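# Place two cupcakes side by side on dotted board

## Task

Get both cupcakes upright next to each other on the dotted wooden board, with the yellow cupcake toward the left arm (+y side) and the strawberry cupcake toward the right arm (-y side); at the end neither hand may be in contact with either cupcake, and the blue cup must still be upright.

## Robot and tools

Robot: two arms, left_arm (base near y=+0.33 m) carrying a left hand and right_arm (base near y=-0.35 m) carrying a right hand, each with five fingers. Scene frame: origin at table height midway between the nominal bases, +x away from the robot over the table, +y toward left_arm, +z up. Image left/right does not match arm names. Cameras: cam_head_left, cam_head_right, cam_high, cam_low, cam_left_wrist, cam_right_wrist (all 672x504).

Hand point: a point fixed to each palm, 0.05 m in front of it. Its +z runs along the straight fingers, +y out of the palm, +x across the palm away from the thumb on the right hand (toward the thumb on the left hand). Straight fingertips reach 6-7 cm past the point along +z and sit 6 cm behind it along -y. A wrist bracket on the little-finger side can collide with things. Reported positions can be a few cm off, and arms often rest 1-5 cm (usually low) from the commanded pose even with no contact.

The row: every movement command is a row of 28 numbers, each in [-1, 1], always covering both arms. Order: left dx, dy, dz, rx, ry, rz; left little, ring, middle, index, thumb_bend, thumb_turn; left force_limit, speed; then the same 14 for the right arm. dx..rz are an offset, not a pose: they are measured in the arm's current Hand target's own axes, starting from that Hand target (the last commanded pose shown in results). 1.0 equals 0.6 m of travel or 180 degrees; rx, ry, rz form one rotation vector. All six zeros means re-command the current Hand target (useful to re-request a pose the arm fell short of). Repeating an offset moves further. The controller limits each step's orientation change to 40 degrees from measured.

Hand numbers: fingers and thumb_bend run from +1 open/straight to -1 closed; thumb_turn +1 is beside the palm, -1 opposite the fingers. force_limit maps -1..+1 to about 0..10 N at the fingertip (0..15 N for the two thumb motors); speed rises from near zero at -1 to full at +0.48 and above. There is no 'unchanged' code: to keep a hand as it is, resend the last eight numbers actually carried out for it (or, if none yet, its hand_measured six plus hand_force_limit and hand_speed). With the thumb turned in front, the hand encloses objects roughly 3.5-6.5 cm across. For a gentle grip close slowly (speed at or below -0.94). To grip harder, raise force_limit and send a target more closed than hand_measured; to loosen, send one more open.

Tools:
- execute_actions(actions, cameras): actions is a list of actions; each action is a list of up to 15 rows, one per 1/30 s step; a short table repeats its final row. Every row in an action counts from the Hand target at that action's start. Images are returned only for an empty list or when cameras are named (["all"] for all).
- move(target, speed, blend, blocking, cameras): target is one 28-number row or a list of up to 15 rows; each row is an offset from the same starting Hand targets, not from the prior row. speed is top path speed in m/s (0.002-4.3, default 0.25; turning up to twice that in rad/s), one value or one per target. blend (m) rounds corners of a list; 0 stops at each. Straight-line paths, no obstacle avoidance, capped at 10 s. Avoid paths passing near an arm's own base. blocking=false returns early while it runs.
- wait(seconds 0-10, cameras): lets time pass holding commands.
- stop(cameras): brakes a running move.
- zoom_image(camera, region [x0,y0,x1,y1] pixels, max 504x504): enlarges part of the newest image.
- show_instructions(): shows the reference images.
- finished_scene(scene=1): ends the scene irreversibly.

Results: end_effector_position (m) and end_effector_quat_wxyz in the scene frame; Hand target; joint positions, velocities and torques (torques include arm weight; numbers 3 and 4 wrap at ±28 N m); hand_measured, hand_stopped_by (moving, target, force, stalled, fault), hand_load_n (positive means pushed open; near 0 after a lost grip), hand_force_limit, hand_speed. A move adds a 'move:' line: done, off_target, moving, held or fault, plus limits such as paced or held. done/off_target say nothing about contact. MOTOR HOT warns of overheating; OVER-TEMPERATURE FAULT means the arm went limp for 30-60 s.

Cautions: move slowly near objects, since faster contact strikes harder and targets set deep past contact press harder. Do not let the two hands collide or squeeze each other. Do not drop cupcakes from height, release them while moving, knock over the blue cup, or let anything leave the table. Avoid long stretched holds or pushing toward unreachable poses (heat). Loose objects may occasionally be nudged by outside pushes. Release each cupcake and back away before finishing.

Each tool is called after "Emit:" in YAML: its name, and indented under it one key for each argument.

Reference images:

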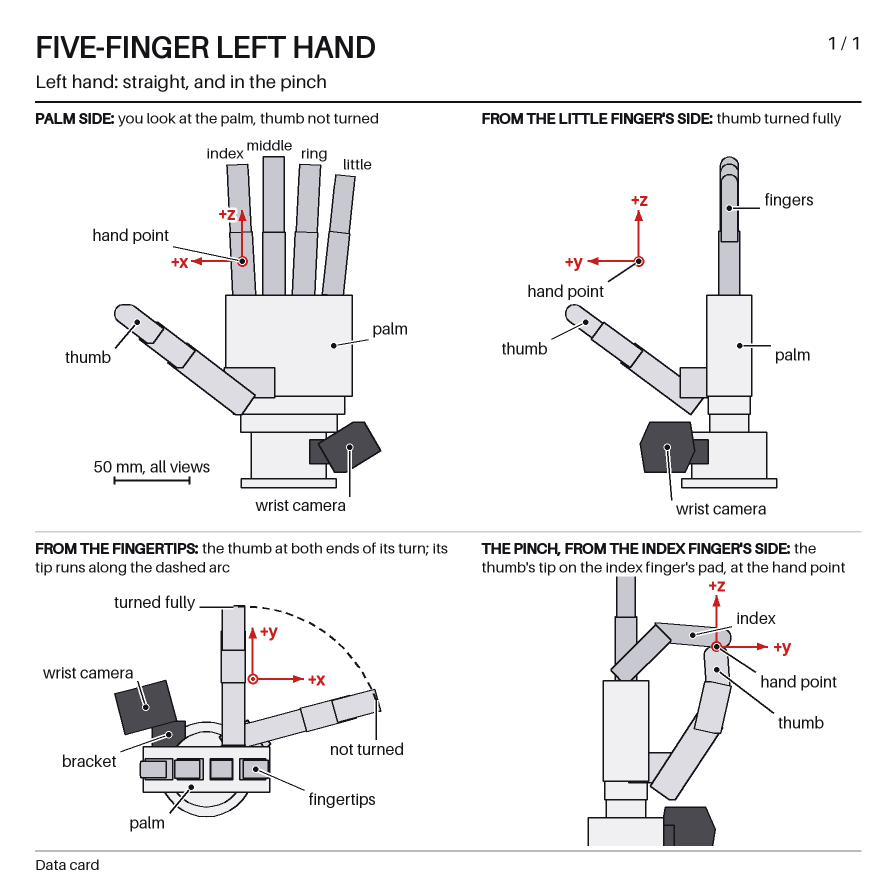

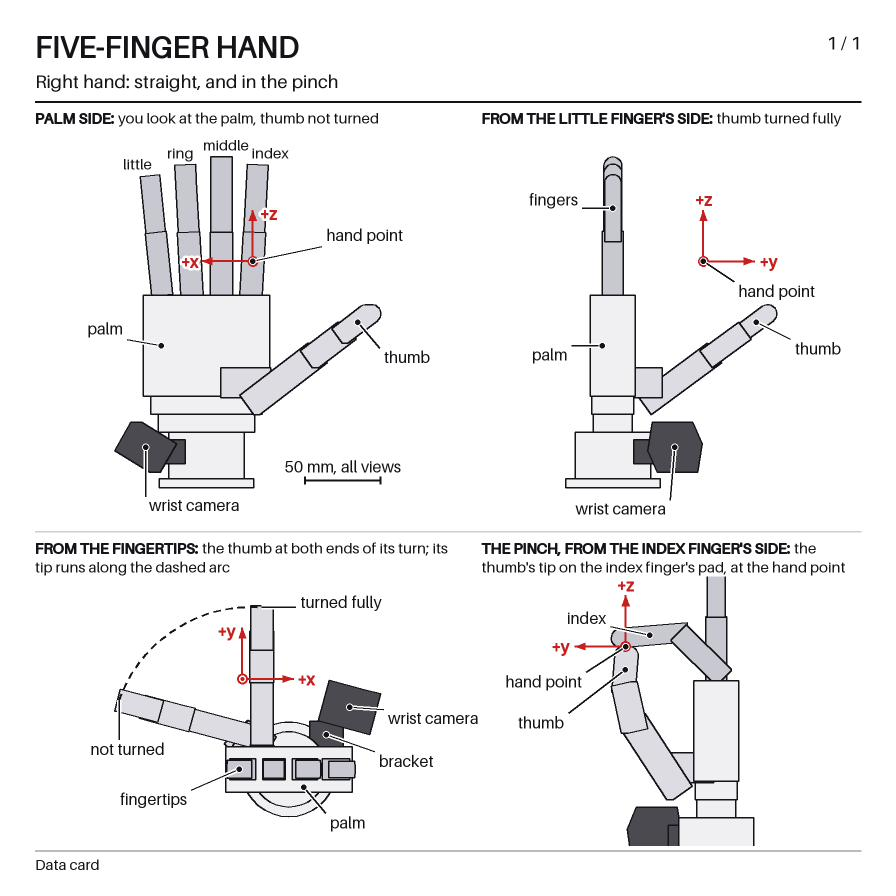

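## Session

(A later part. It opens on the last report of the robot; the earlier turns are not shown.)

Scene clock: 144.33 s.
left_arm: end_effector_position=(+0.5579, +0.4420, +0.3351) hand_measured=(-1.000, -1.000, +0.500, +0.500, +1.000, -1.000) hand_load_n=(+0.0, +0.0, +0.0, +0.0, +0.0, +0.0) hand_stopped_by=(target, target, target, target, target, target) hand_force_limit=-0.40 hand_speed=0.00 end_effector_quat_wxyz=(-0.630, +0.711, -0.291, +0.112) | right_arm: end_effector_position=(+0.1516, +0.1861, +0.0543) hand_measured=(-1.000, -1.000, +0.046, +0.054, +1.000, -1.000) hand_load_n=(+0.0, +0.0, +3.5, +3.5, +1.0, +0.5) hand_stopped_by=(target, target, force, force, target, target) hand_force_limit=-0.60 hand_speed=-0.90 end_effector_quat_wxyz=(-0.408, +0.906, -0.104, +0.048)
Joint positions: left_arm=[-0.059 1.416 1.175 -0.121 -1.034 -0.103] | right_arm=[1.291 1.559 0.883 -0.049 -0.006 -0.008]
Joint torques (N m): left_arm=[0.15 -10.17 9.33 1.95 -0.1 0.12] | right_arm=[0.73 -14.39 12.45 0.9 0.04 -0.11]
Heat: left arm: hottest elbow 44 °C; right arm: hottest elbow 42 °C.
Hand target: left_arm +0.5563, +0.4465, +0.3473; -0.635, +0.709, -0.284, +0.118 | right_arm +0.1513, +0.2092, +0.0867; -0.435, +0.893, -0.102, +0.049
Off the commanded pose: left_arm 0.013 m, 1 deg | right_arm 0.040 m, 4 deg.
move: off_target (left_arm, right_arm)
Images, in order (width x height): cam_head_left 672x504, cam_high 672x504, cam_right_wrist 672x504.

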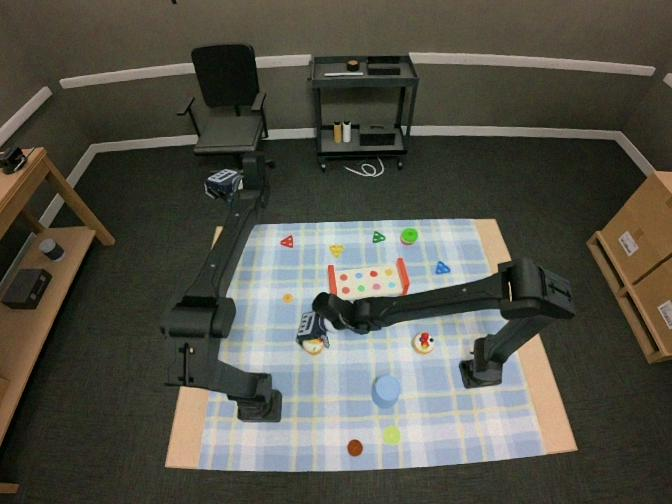

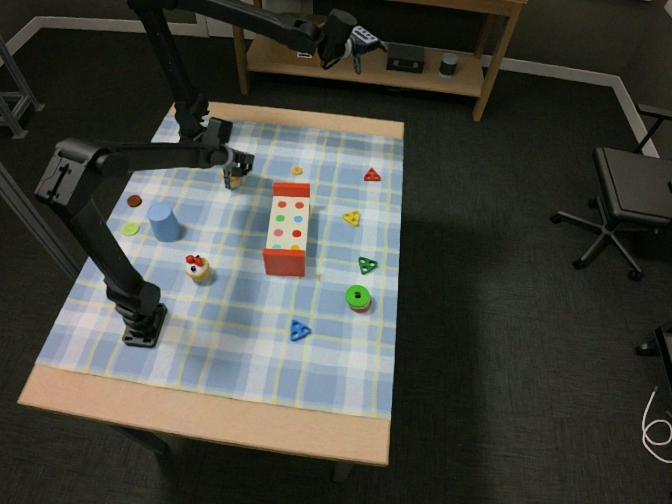

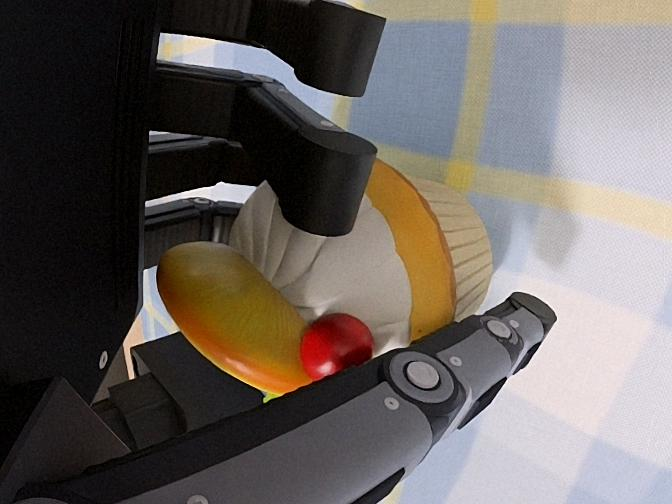

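Emit:
move:
  target:
    - [0,0,0,0,0,0,-1,-1,0.5,0.5,1,-1,-0.4,0, 0.004,-0.121,-0.1155,0,0,0,-1,-1,-0.3,-0.3,1,-1,-0.6,-0.9]
    - [0,0,0,0,0,0,-1,-1,0.5,0.5,1,-1,-0.4,0, 0.4312,-0.0142,-0.2472,0,0.162,0.1266,-1,-1,-0.3,-0.3,1,-1,-0.6,-0.9]
  cameras: ["cam_head_left","cam_high","cam_low","cam_right_wrist"]
  speed: 0.18
  blend: [0.03,0]

Emit:
zoom_image:
  camera: "cam_head_left"
  region: [310, 230, 430, 330]

Emit:
zoom_image:
  camera: "cam_high"
  region: [240, 150, 360, 290]

Emit:
zoom_image:
  camera: "cam_low"
  region: [180, 130, 380, 270]

Scene clock: 157.60 s.
left_arm: end_effector_position=(+0.5579, +0.4420, +0.3351) hand_measured=(-1.000, -1.000, +0.500, +0.500, +1.000, -1.000) hand_load_n=(+0.0, +0.0, +0.0, +0.0, +0.0, +0.5) hand_stopped_by=(target, target, target, target, target, target) hand_force_limit=-0.40 hand_speed=0.00 end_effector_quat_wxyz=(-0.630, +0.711, -0.291, +0.112) | right_arm: end_effector_position=(+0.3746, +0.0418, +0.1707) hand_measured=(-1.000, -1.000, +0.046, +0.054, +1.000, -1.000) hand_load_n=(+0.0, +0.0, +3.5, +3.0, +0.5, +0.0) hand_stopped_by=(target, target, force, force, target, target) hand_force_limit=-0.60 hand_speed=-0.90 end_effector_quat_wxyz=(-0.387, +0.822, -0.375, +0.182)
Joint positions: left_arm=[-0.059 1.416 1.175 -0.121 -1.034 -0.103] | right_arm=[0.818 1.273 0.923 -0.341 0.119 0.086]
Joint torques (N m): left_arm=[0.15 -10.05 9.35 1.95 -0.1 0.12] | right_arm=[-0.26 -10.81 10.82 0.92 0.05 -0.11]
Heat: left arm: hottest elbow 44 °C; right arm: hottest elbow 43 °C.
Hand target: left_arm +0.5563, +0.4465, +0.3473; -0.635, +0.709, -0.284, +0.118 | right_arm +0.3785, +0.0424, +0.1844; -0.397, +0.815, -0.380, +0.184
Off the commanded pose: left_arm 0.013 m, 1 deg | right_arm 0.014 m, 2 deg.
move: off_target (left_arm, right_arm)
Images, in order (width x height): cam_head_left 672x504, cam_high 672x504, cam_low 672x504, cam_right_wrist 672x504.

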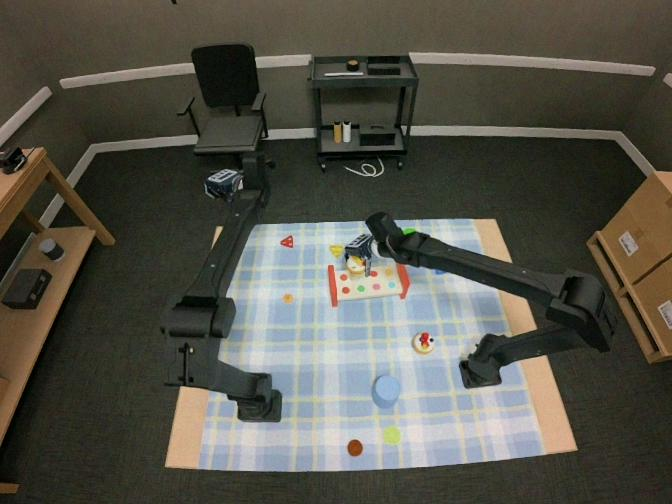

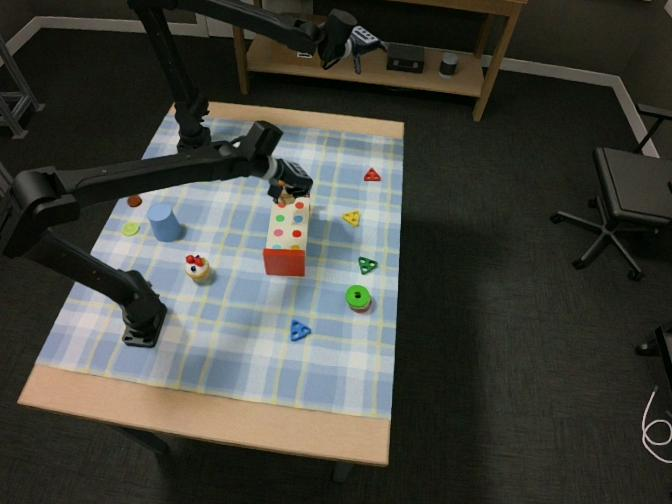

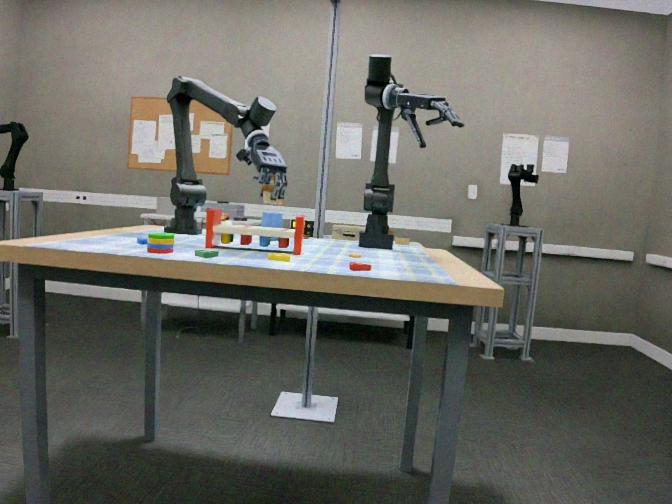

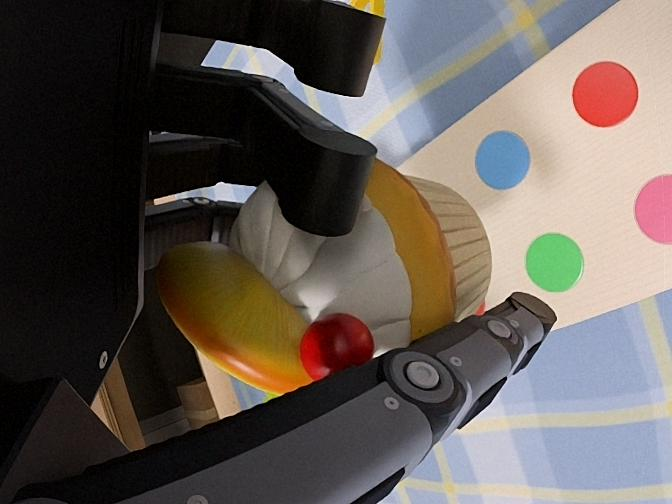

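Scaled by 4.200 from the camera's 672x504 image, which has a finer 960x720 frame.

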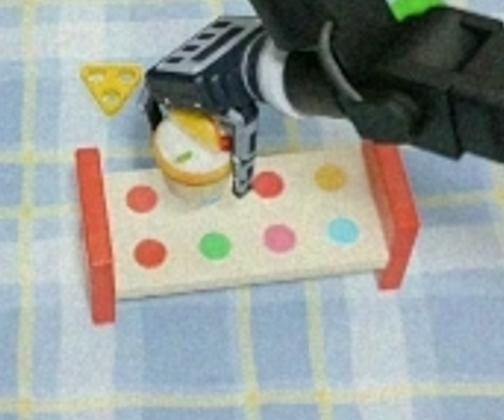

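Scaled by 3.600 from the camera's 672x504 image, which has a finer 960x720 frame.

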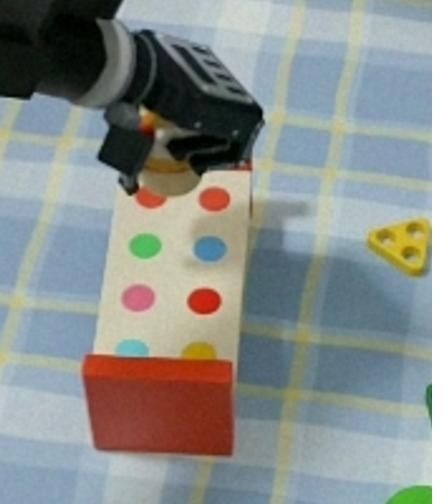

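Scaled by 2.520 from the camera's 672x504 image, which has a finer 960x720 frame.

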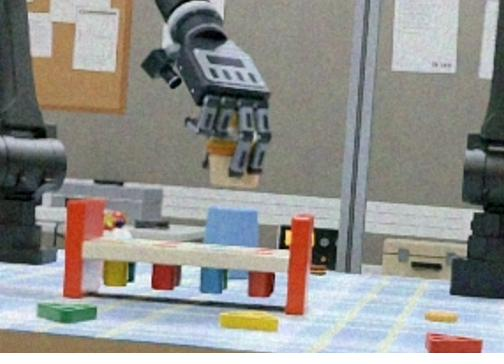

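Emit:
move:
  target: [0,0,0,0,0,0,-1,-1,0.5,0.5,1,-1,-0.4,0, 0.0053,0.0617,0.0563,0,0,0,-1,-1,-0.3,-0.3,1,-1,-0.6,-0.9]
  cameras: ["cam_head_left","cam_high","cam_low","cam_right_wrist"]
  speed: 0.1

Emit:
zoom_image:
  camera: "cam_head_left"
  region: [310, 230, 430, 330]

Emit:
zoom_image:
  camera: "cam_high"
  region: [240, 150, 360, 290]

Emit:
zoom_image:
  camera: "cam_low"
  region: [180, 130, 380, 270]

Scene clock: 165.17 s.
left_arm: end_effector_position=(+0.5579, +0.4420, +0.3351) hand_measured=(-1.000, -1.000, +0.500, +0.500, +1.000, -1.000) hand_load_n=(+0.0, +0.0, +0.0, +0.0, +0.0, +0.0) hand_stopped_by=(target, target, target, target, target, target) hand_force_limit=-0.40 hand_speed=0.00 end_effector_quat_wxyz=(-0.630, +0.711, -0.291, +0.112) | right_arm: end_effector_position=(+0.3740, +0.0386, +0.1267) hand_measured=(-1.000, -1.000, +0.046, +0.054, +1.000, -1.000) hand_load_n=(+0.0, +0.0, +3.5, +3.0, +0.5, +0.0) hand_stopped_by=(target, target, force, force, target, target) hand_force_limit=-0.60 hand_speed=-0.90 end_effector_quat_wxyz=(-0.385, +0.823, -0.377, +0.180)
Joint positions: left_arm=[-0.059 1.416 1.175 -0.121 -1.034 -0.103] | right_arm=[0.813 1.321 0.843 -0.22 0.115 0.087]
Joint torques (N m): left_arm=[0.15 -10.05 9.32 1.96 -0.1 0.12] | right_arm=[-0.79 -9.76 10.15 1.99 -0.04 -0.15]
Heat: left arm: hottest elbow 44 °C; right arm: hottest elbow 43 °C.
Hand target: left_arm +0.5563, +0.4465, +0.3473; -0.635, +0.709, -0.284, +0.118 | right_arm +0.3835, +0.0424, +0.1346; -0.397, +0.815, -0.380, +0.184
Off the commanded pose: left_arm 0.013 m, 1 deg | right_arm 0.013 m, 2 deg.
move: off_target (left_arm, right_arm)
Images, in order (width x height): cam_head_left 672x504, cam_high 672x504, cam_low 672x504, cam_right_wrist 672x504.

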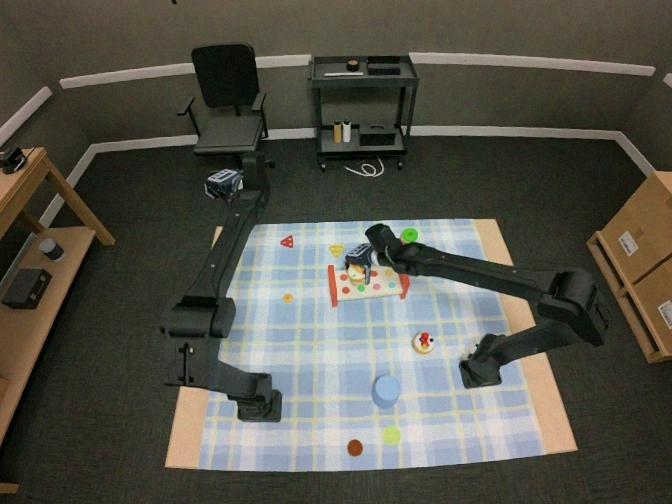

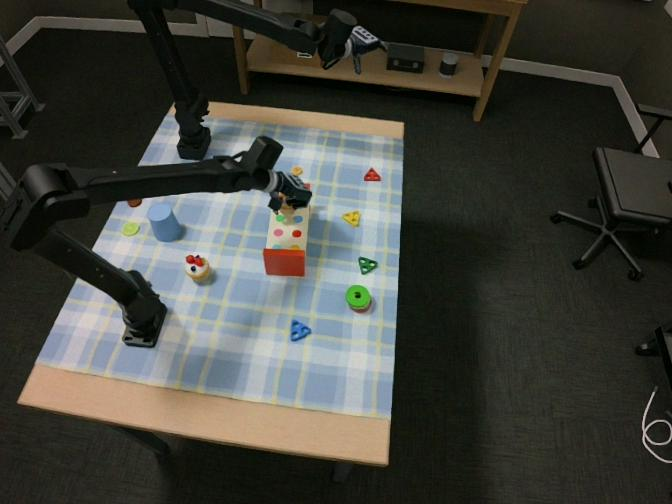

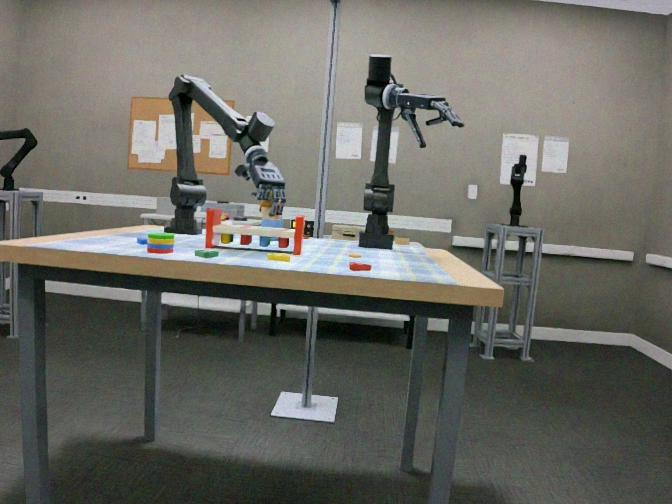

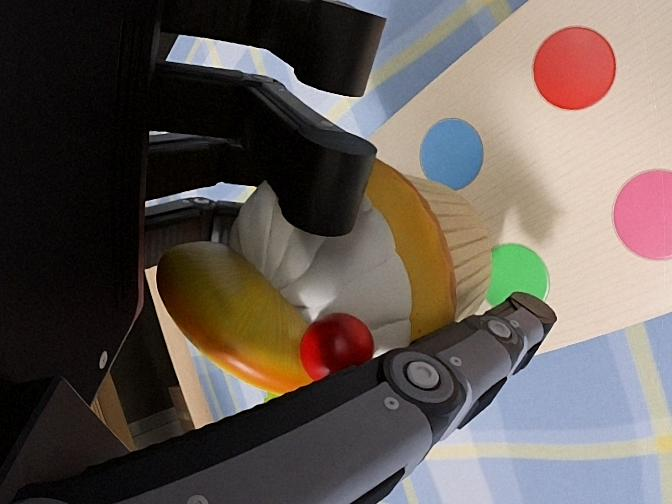

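Scaled by 4.200 from the camera's 672x504 image, which has a finer 960x720 frame.

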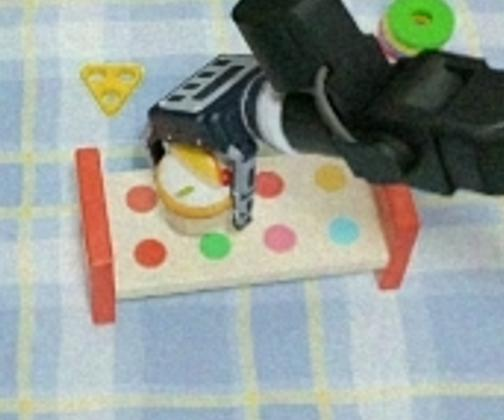

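Scaled by 3.600 from the camera's 672x504 image, which has a finer 960x720 frame.

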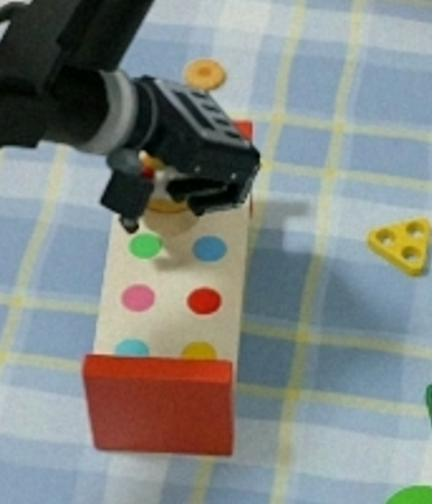

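Scaled by 2.520 from the camera's 672x504 image, which has a finer 960x720 frame.

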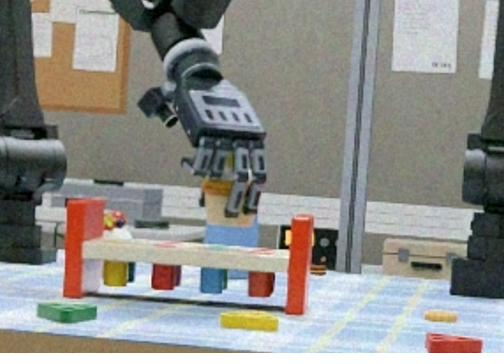

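Emit:
move:
  target: [0,0,0,0,0,0,-1,-1,0.5,0.5,1,-1,-0.4,0, 0.0016,0.015,0.0405,0,0,0,-1,-1,-0.3,-0.3,1,-1,-0.6,-0.9]
  cameras: ["cam_head_left","cam_high","cam_low","cam_right_wrist"]
  speed: 0.08

Emit:
zoom_image:
  camera: "cam_head_left"
  region: [310, 230, 430, 330]

Emit:
zoom_image:
  camera: "cam_high"
  region: [240, 150, 360, 290]

Emit:
zoom_image:
  camera: "cam_low"
  region: [180, 130, 380, 270]

Scene clock: 172.57 s.
left_arm: end_effector_position=(+0.5579, +0.4420, +0.3351) hand_measured=(-1.000, -1.000, +0.500, +0.500, +1.000, -1.000) hand_load_n=(+0.0, +0.0, +0.0, +0.0, +0.0, +0.0) hand_stopped_by=(target, target, target, target, target, target) hand_force_limit=-0.40 hand_speed=0.00 end_effector_quat_wxyz=(-0.630, +0.711, -0.291, +0.112) | right_arm: end_effector_position=(+0.3850, +0.0474, +0.1064) hand_measured=(-1.000, -1.000, +0.046, +0.054, +1.000, -1.000) hand_load_n=(+0.0, +0.0, +3.5, +3.0, +1.0, +0.5) hand_stopped_by=(target, target, force, force, target, target) hand_force_limit=-0.60 hand_speed=-0.90 end_effector_quat_wxyz=(-0.387, +0.822, -0.378, +0.180)
Joint positions: left_arm=[-0.059 1.416 1.175 -0.121 -1.034 -0.103] | right_arm=[0.806 1.387 0.843 -0.151 0.109 0.087]
Joint torques (N m): left_arm=[0.15 -10.17 9.33 1.96 -0.1 0.12] | right_arm=[-0.5 -10.34 9.78 1.92 -0.04 -0.18]
Heat: left arm: hottest elbow 44 °C; right arm: hottest elbow 42 °C.
Hand target: left_arm +0.5563, +0.4465, +0.3473; -0.635, +0.709, -0.284, +0.118 | right_arm +0.3945, +0.0504, +0.1125; -0.397, +0.815, -0.380, +0.184
Off the commanded pose: left_arm 0.013 m, 1 deg | right_arm 0.012 m, 2 deg.
move: off_target (left_arm, right_arm)
Images, in order (width x height): cam_head_left 672x504, cam_high 672x504, cam_low 672x504, cam_right_wrist 672x504.

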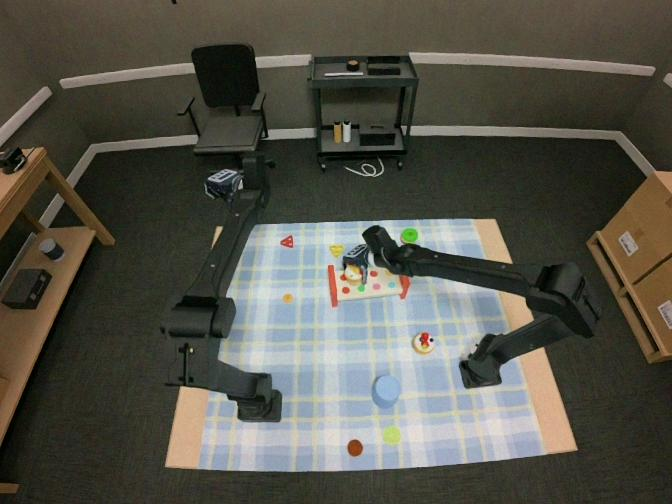

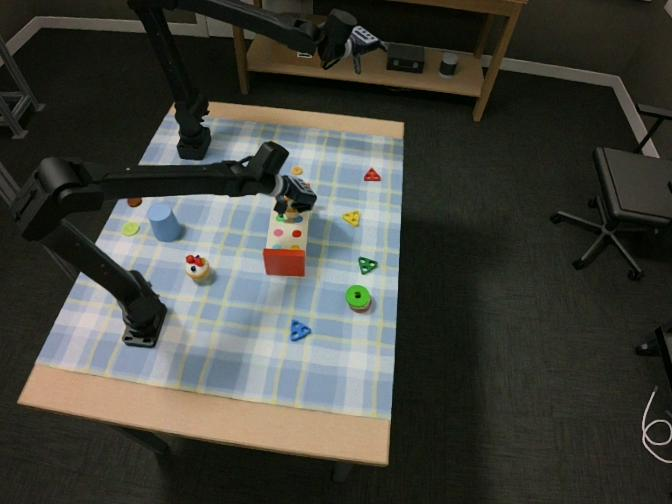

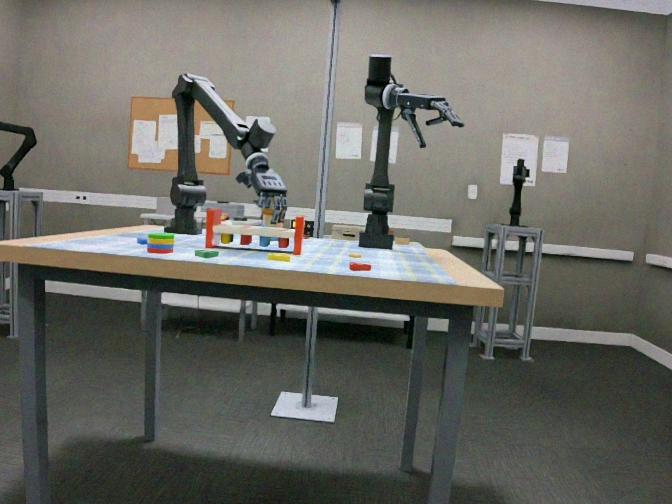

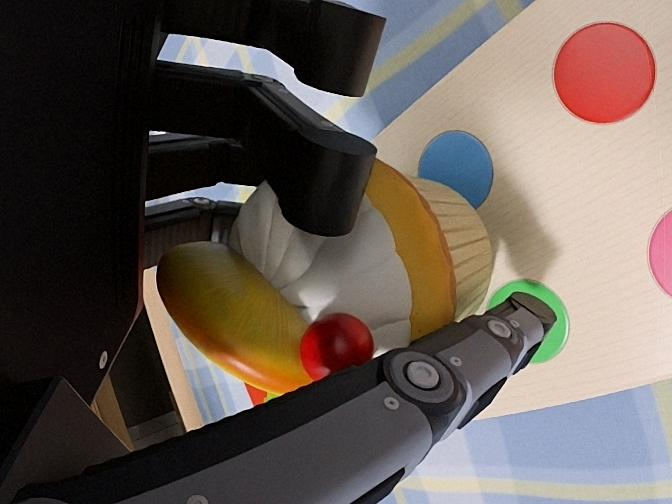

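Scaled by 4.200 from the camera's 672x504 image, which has a finer 960x720 frame.

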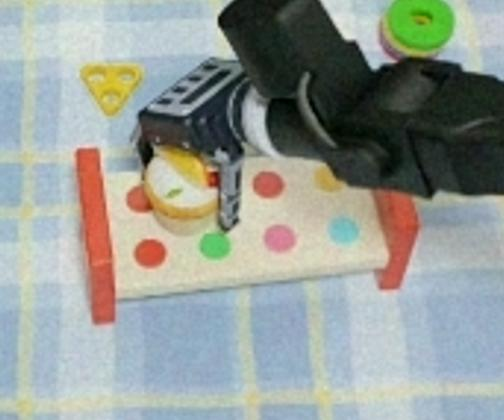

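Scaled by 3.600 from the camera's 672x504 image, which has a finer 960x720 frame.

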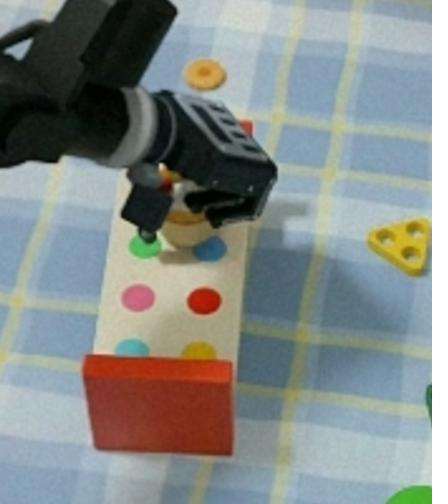

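Scaled by 2.520 from the camera's 672x504 image, which has a finer 960x720 frame.

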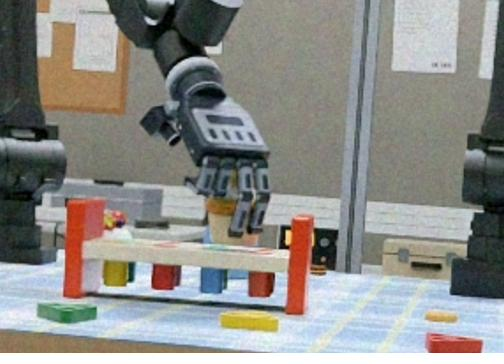

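Emit:
move:
  target: [0,0,0,0,0,0,-1,-1,0.5,0.5,1,-1,-0.4,0, 0,0.0145,0.0113,0,0,0,-1,-1,-0.3,-0.3,1,-1,-0.6,-0.9]
  cameras: ["cam_low","cam_high","cam_head_left","cam_right_wrist"]
  speed: 0.05

Emit:
zoom_image:
  camera: "cam_low"
  region: [210, 180, 310, 260]

Emit:
zoom_image:
  camera: "cam_head_left"
  region: [310, 230, 430, 330]

Scene clock: 176.90 s.
left_arm: end_effector_position=(+0.5579, +0.4420, +0.3351) hand_measured=(-1.000, -1.000, +0.500, +0.500, +1.000, -1.000) hand_load_n=(+0.0, +0.0, +0.0, +0.0, +0.0, +0.0) hand_stopped_by=(target, target, target, target, target, target) hand_force_limit=-0.40 hand_speed=0.00 end_effector_quat_wxyz=(-0.630, +0.711, -0.291, +0.112) | right_arm: end_effector_position=(+0.3862, +0.0489, +0.0997) hand_measured=(-1.000, -1.000, +0.046, +0.054, +1.000, -1.000) hand_load_n=(+0.0, +0.0, +4.0, +3.0, +1.0, +0.5) hand_stopped_by=(target, target, force, force, target, target) hand_force_limit=-0.60 hand_speed=-0.90 end_effector_quat_wxyz=(-0.390, +0.820, -0.378, +0.181)
Joint positions: left_arm=[-0.059 1.416 1.175 -0.121 -1.034 -0.103] | right_arm=[0.806 1.4 0.831 -0.117 0.109 0.087]
Joint torques (N m): left_arm=[0.15 -10.11 9.32 1.95 -0.1 0.12] | right_arm=[-0.62 -9.76 9.22 1.91 -0.03 -0.18]
Heat: left arm: hottest elbow 44 °C; right arm: hottest elbow 42 °C.
Hand target: left_arm +0.5563, +0.4465, +0.3473; -0.635, +0.709, -0.284, +0.118 | right_arm +0.3945, +0.0505, +0.1014; -0.397, +0.815, -0.380, +0.185
Off the commanded pose: left_arm 0.013 m, 1 deg | right_arm 0.009 m, 1 deg.
move: off_target (left_arm)
Images, in order (width x height): cam_head_left 672x504, cam_high 672x504, cam_low 672x504, cam_right_wrist 672x504.

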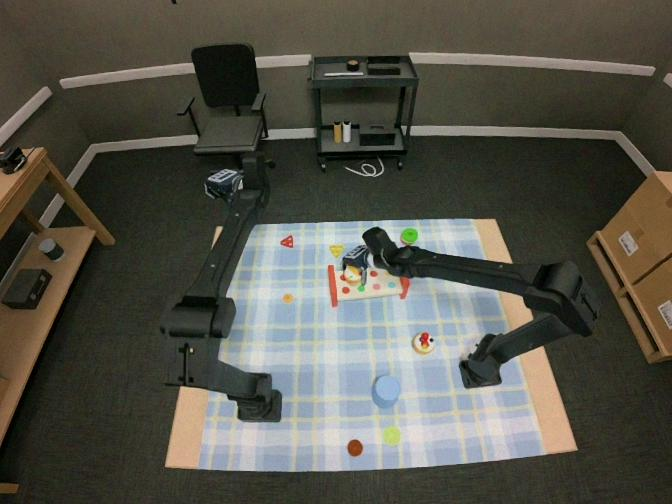

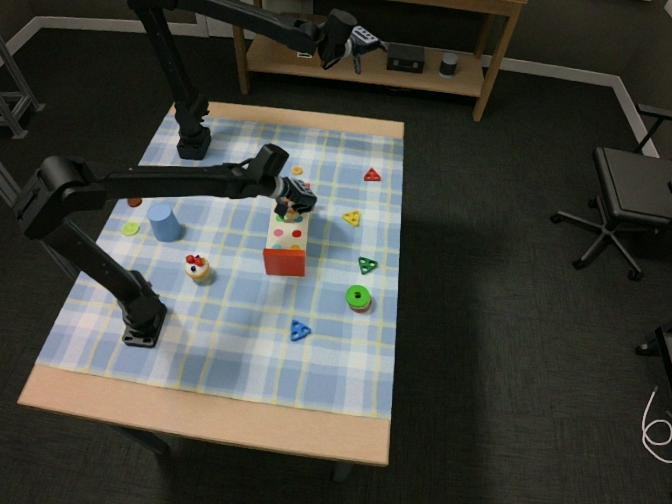

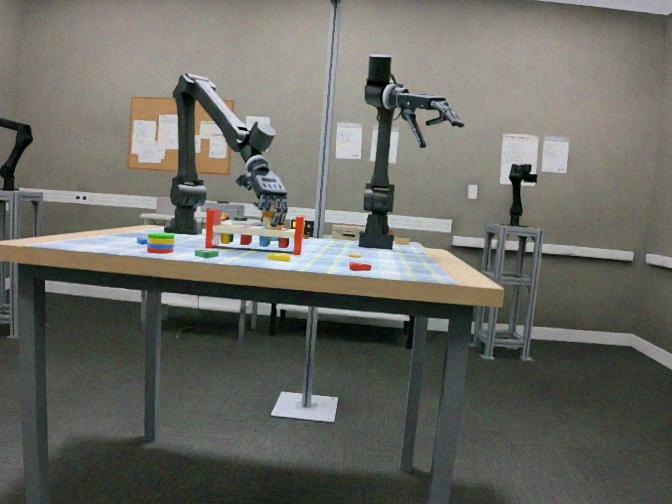

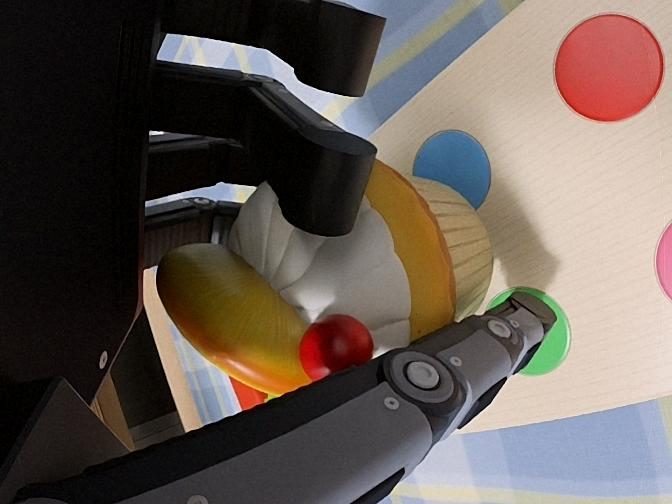

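Scaled by 5.040 from the camera's 672x504 image, which has a finer 960x720 frame.

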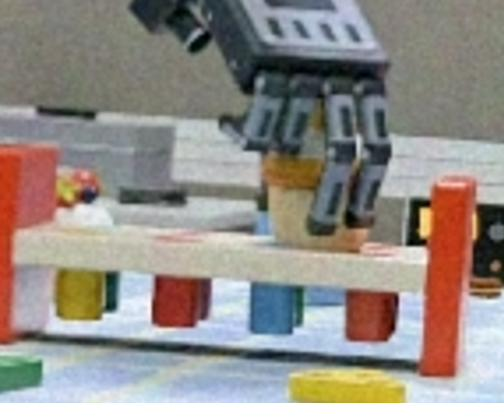

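Scaled by 4.200 from the camera's 672x504 image, which has a finer 960x720 frame.

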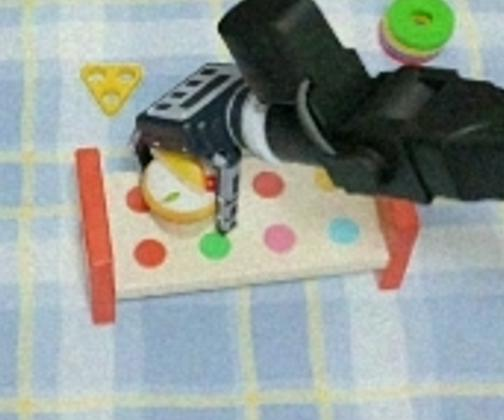

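Emit:
move:
  target: [0,0,0,0,0,0,-1,-1,0.5,0.5,1,-1,-0.4,0, 0,0.0118,0.0093,0,0,0,-1,-1,-0.3,-0.3,1,-1,-0.6,-0.9]
  cameras: ["cam_low","cam_right_wrist"]
  speed: 0.05

Emit:
zoom_image:
  camera: "cam_low"
  region: [210, 180, 310, 260]

Scene clock: 179.70 s.
left_arm: end_effector_position=(+0.5579, +0.4420, +0.3351) hand_measured=(-1.000, -1.000, +0.500, +0.500, +1.000, -1.000) hand_load_n=(+0.0, +0.0, +0.0, +0.0, +0.0, +0.0) hand_stopped_by=(target, target, target, target, target, target) hand_force_limit=-0.40 hand_speed=0.00 end_effector_quat_wxyz=(-0.630, +0.711, -0.291, +0.112) | right_arm: end_effector_position=(+0.3881, +0.0511, +0.0989) hand_measured=(-1.000, -1.000, +0.046, +0.054, +1.000, -1.000) hand_load_n=(+0.0, +0.0, +2.0, +2.0, +0.5, +0.5) hand_stopped_by=(target, target, force, force, target, target) hand_force_limit=-0.60 hand_speed=-0.90 end_effector_quat_wxyz=(-0.398, +0.816, -0.376, +0.183)
Joint positions: left_arm=[-0.059 1.416 1.175 -0.121 -1.034 -0.103] | right_arm=[0.806 1.405 0.822 -0.086 0.108 0.087]
Joint torques (N m): left_arm=[0.15 -10.05 9.32 1.95 -0.1 0.12] | right_arm=[-0.67 -9.11 8.84 1.98 -0.01 -0.19]
Heat: left arm: hottest elbow 44 °C; right arm: hottest elbow 42 °C.
Hand target: left_arm +0.5563, +0.4465, +0.3473; -0.635, +0.709, -0.284, +0.118 | right_arm +0.3944, +0.0505, +0.0924; -0.397, +0.815, -0.380, +0.184
Off the commanded pose: left_arm 0.013 m, 1 deg | right_arm 0.009 m, 0 deg.
move: off_target (left_arm)
Images, in order (width x height): cam_low 672x504, cam_right_wrist 672x504.

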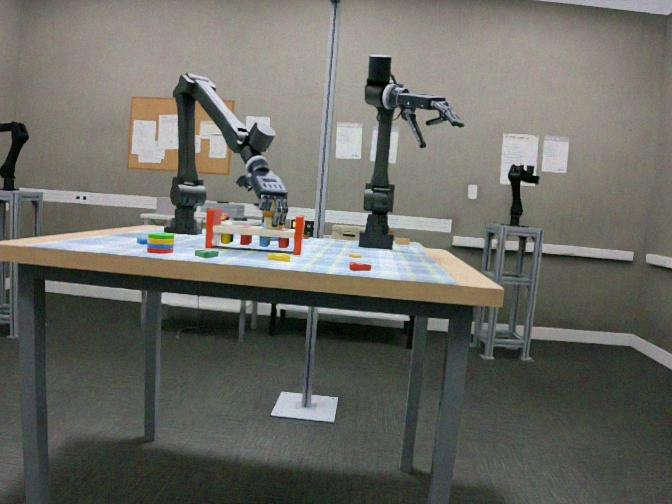

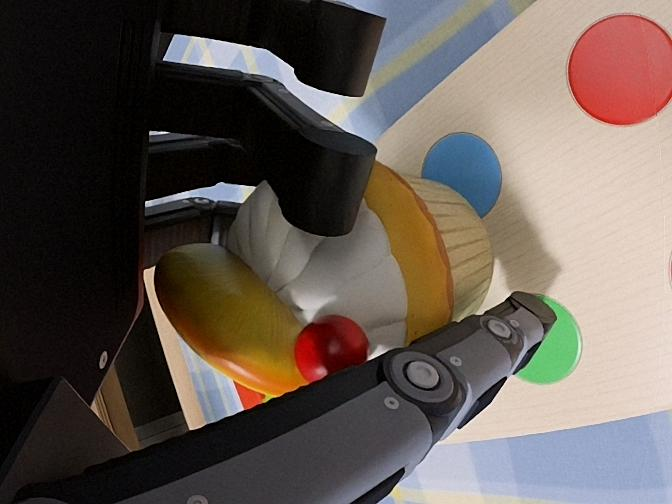

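Scaled by 5.040 from the camera's 672x504 image, which has a finer 960x720 frame.

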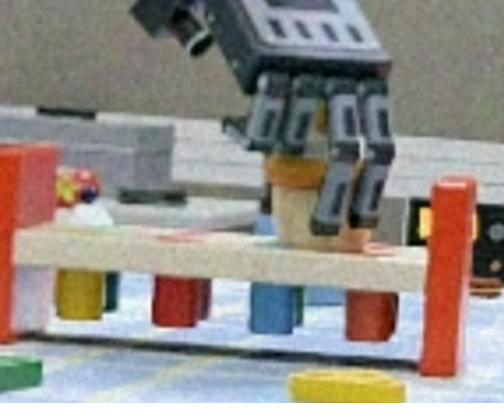

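Emit:
move:
  target: [0,0,0,0,0,0,-1,-1,0.5,0.5,1,-1,-0.4,0, 0,0,0,0,0,0,-1,-1,0.25,0.25,1,-1,-0.6,-0.85]
  cameras: ["cam_low","cam_right_wrist"]
  speed: 0.05

Emit:
zoom_image:
  camera: "cam_low"
  region: [210, 180, 310, 260]

Scene clock: 184.53 s.
left_arm: end_effector_position=(+0.5579, +0.4420, +0.3351) hand_measured=(-1.000, -1.000, +0.500, +0.500, +1.000, -1.000) hand_load_n=(+0.0, +0.0, +0.0, +0.0, +0.0, +0.0) hand_stopped_by=(target, target, target, target, target, target) hand_force_limit=-0.40 hand_speed=0.00 end_effector_quat_wxyz=(-0.630, +0.711, -0.291, +0.112) | right_arm: end_effector_position=(+0.3880, +0.0510, +0.0948) hand_measured=(-1.000, -1.000, +0.250, +0.250, +1.000, -1.000) hand_load_n=(+0.0, +0.0, +0.0, +0.0, +0.0, +0.0) hand_stopped_by=(target, target, target, target, target, target) hand_force_limit=-0.60 hand_speed=-0.85 end_effector_quat_wxyz=(-0.396, +0.818, -0.377, +0.182)
Joint positions: left_arm=[-0.059 1.416 1.175 -0.121 -1.034 -0.103] | right_arm=[0.806 1.413 0.821 -0.083 0.108 0.087]
Joint torques (N m): left_arm=[0.09 -10.11 9.33 1.95 -0.1 0.12] | right_arm=[-0.67 -9.88 8.9 1.8 0 -0.19]
Heat: left arm: hottest elbow 44 °C; right arm: hottest elbow 42 °C.
Hand target: left_arm +0.5563, +0.4465, +0.3473; -0.635, +0.709, -0.284, +0.118 | right_arm +0.3945, +0.0504, +0.0924; -0.397, +0.815, -0.380, +0.185
Off the commanded pose: left_arm 0.013 m, 1 deg | right_arm 0.007 m, 1 deg.
move: off_target (left_arm)
Images, in order (width x height): cam_low 672x504, cam_right_wrist 672x504.

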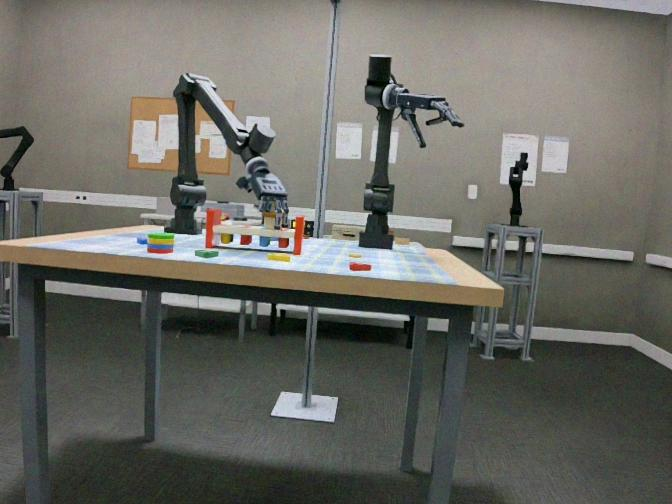

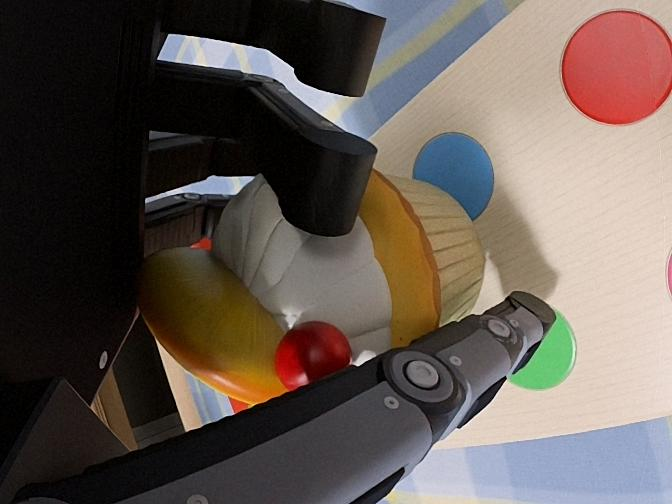

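Scaled by 5.040 from the camera's 672x504 image, which has a finer 960x720 frame.

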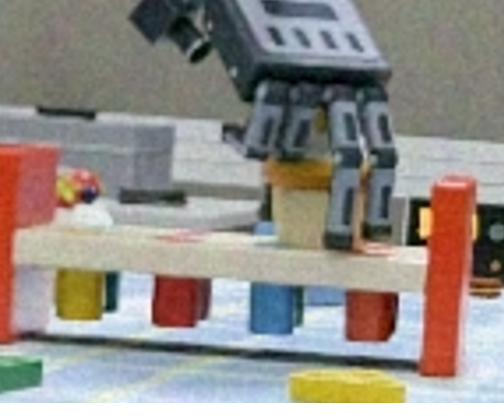

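Emit:
move:
  target: [0,0,0,0,0,0,-1,-1,0.5,0.5,1,-1,-0.4,0, -0.0005,0.0042,-0.0268,0,0,0,-1,-1,0.25,0.25,1,-1,-0.6,-0.85]
  cameras: ["cam_low","cam_right_wrist","cam_head_left","cam_high"]
  speed: 0.05

Emit:
zoom_image:
  camera: "cam_low"
  region: [210, 180, 310, 260]

Emit:
zoom_image:
  camera: "cam_high"
  region: [240, 150, 360, 290]

Scene clock: 187.50 s.
left_arm: end_effector_position=(+0.5579, +0.4420, +0.3351) hand_measured=(-1.000, -1.000, +0.500, +0.500, +1.000, -1.000) hand_load_n=(+0.0, +0.0, +0.0, +0.0, +0.0, +0.0) hand_stopped_by=(target, target, target, target, target, target) hand_force_limit=-0.40 hand_speed=0.00 end_effector_quat_wxyz=(-0.630, +0.711, -0.291, +0.112) | right_arm: end_effector_position=(+0.3834, +0.0456, +0.0981) hand_measured=(-1.000, -1.000, +0.250, +0.250, +1.000, -1.000) hand_load_n=(+0.0, +0.0, +0.0, +0.0, +0.0, +0.0) hand_stopped_by=(target, target, target, target, target, target) hand_force_limit=-0.60 hand_speed=-0.85 end_effector_quat_wxyz=(-0.398, +0.816, -0.377, +0.183)
Joint positions: left_arm=[-0.059 1.416 1.175 -0.121 -1.034 -0.103] | right_arm=[0.806 1.387 0.802 -0.083 0.109 0.087]
Joint torques (N m): left_arm=[0.15 -10.11 9.32 1.95 -0.1 0.12] | right_arm=[-0.32 -11.4 8.42 0.85 0.13 -0.15]
Heat: left arm: hottest elbow 44 °C; right arm: hottest elbow 42 °C.
Hand target: left_arm +0.5563, +0.4465, +0.3473; -0.635, +0.709, -0.284, +0.118 | right_arm +0.3834, +0.0416, +0.1004; -0.397, +0.815, -0.380, +0.184
Off the commanded pose: left_arm 0.013 m, 1 deg | right_arm 0.005 m, 0 deg.
move: off_target (left_arm)
Images, in order (width x height): cam_head_left 672x504, cam_high 672x504, cam_low 672x504, cam_right_wrist 672x504.

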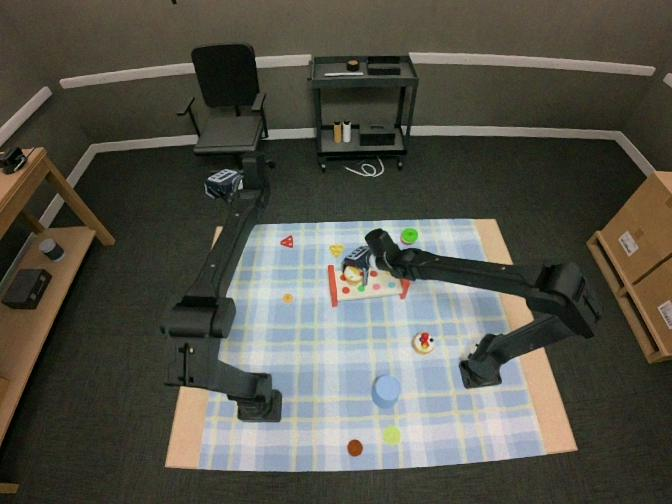

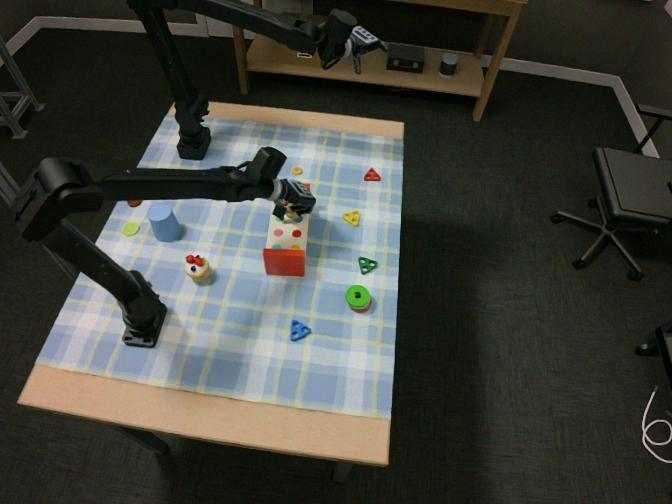

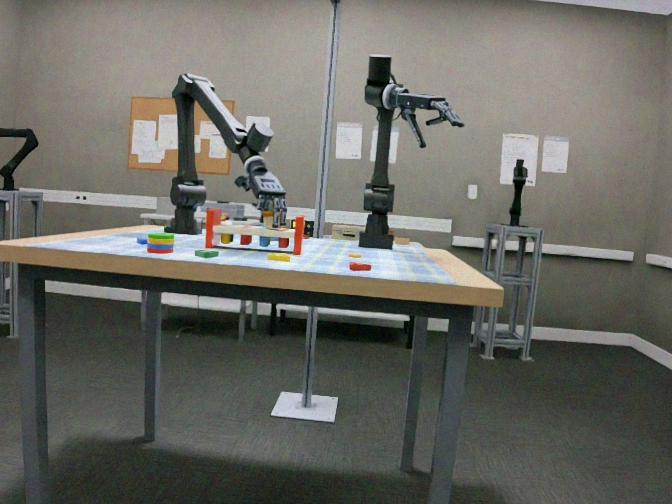

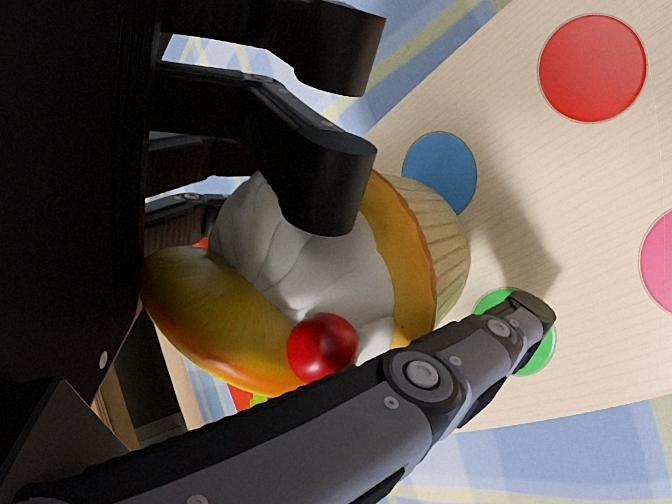

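Scaled by 5.040 from the camera's 672x504 image, which has a finer 960x720 frame.

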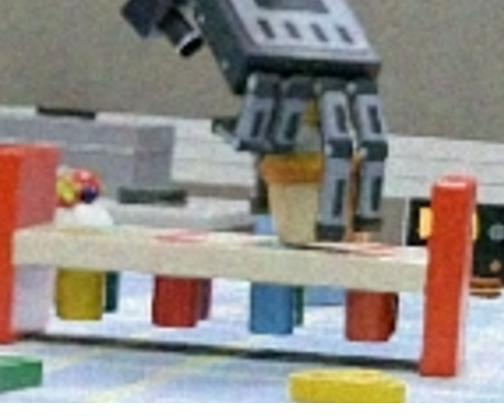

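Scaled by 3.600 from the camera's 672x504 image, which has a finer 960x720 frame.

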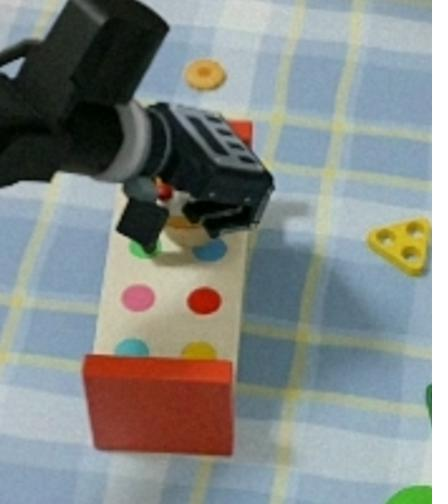

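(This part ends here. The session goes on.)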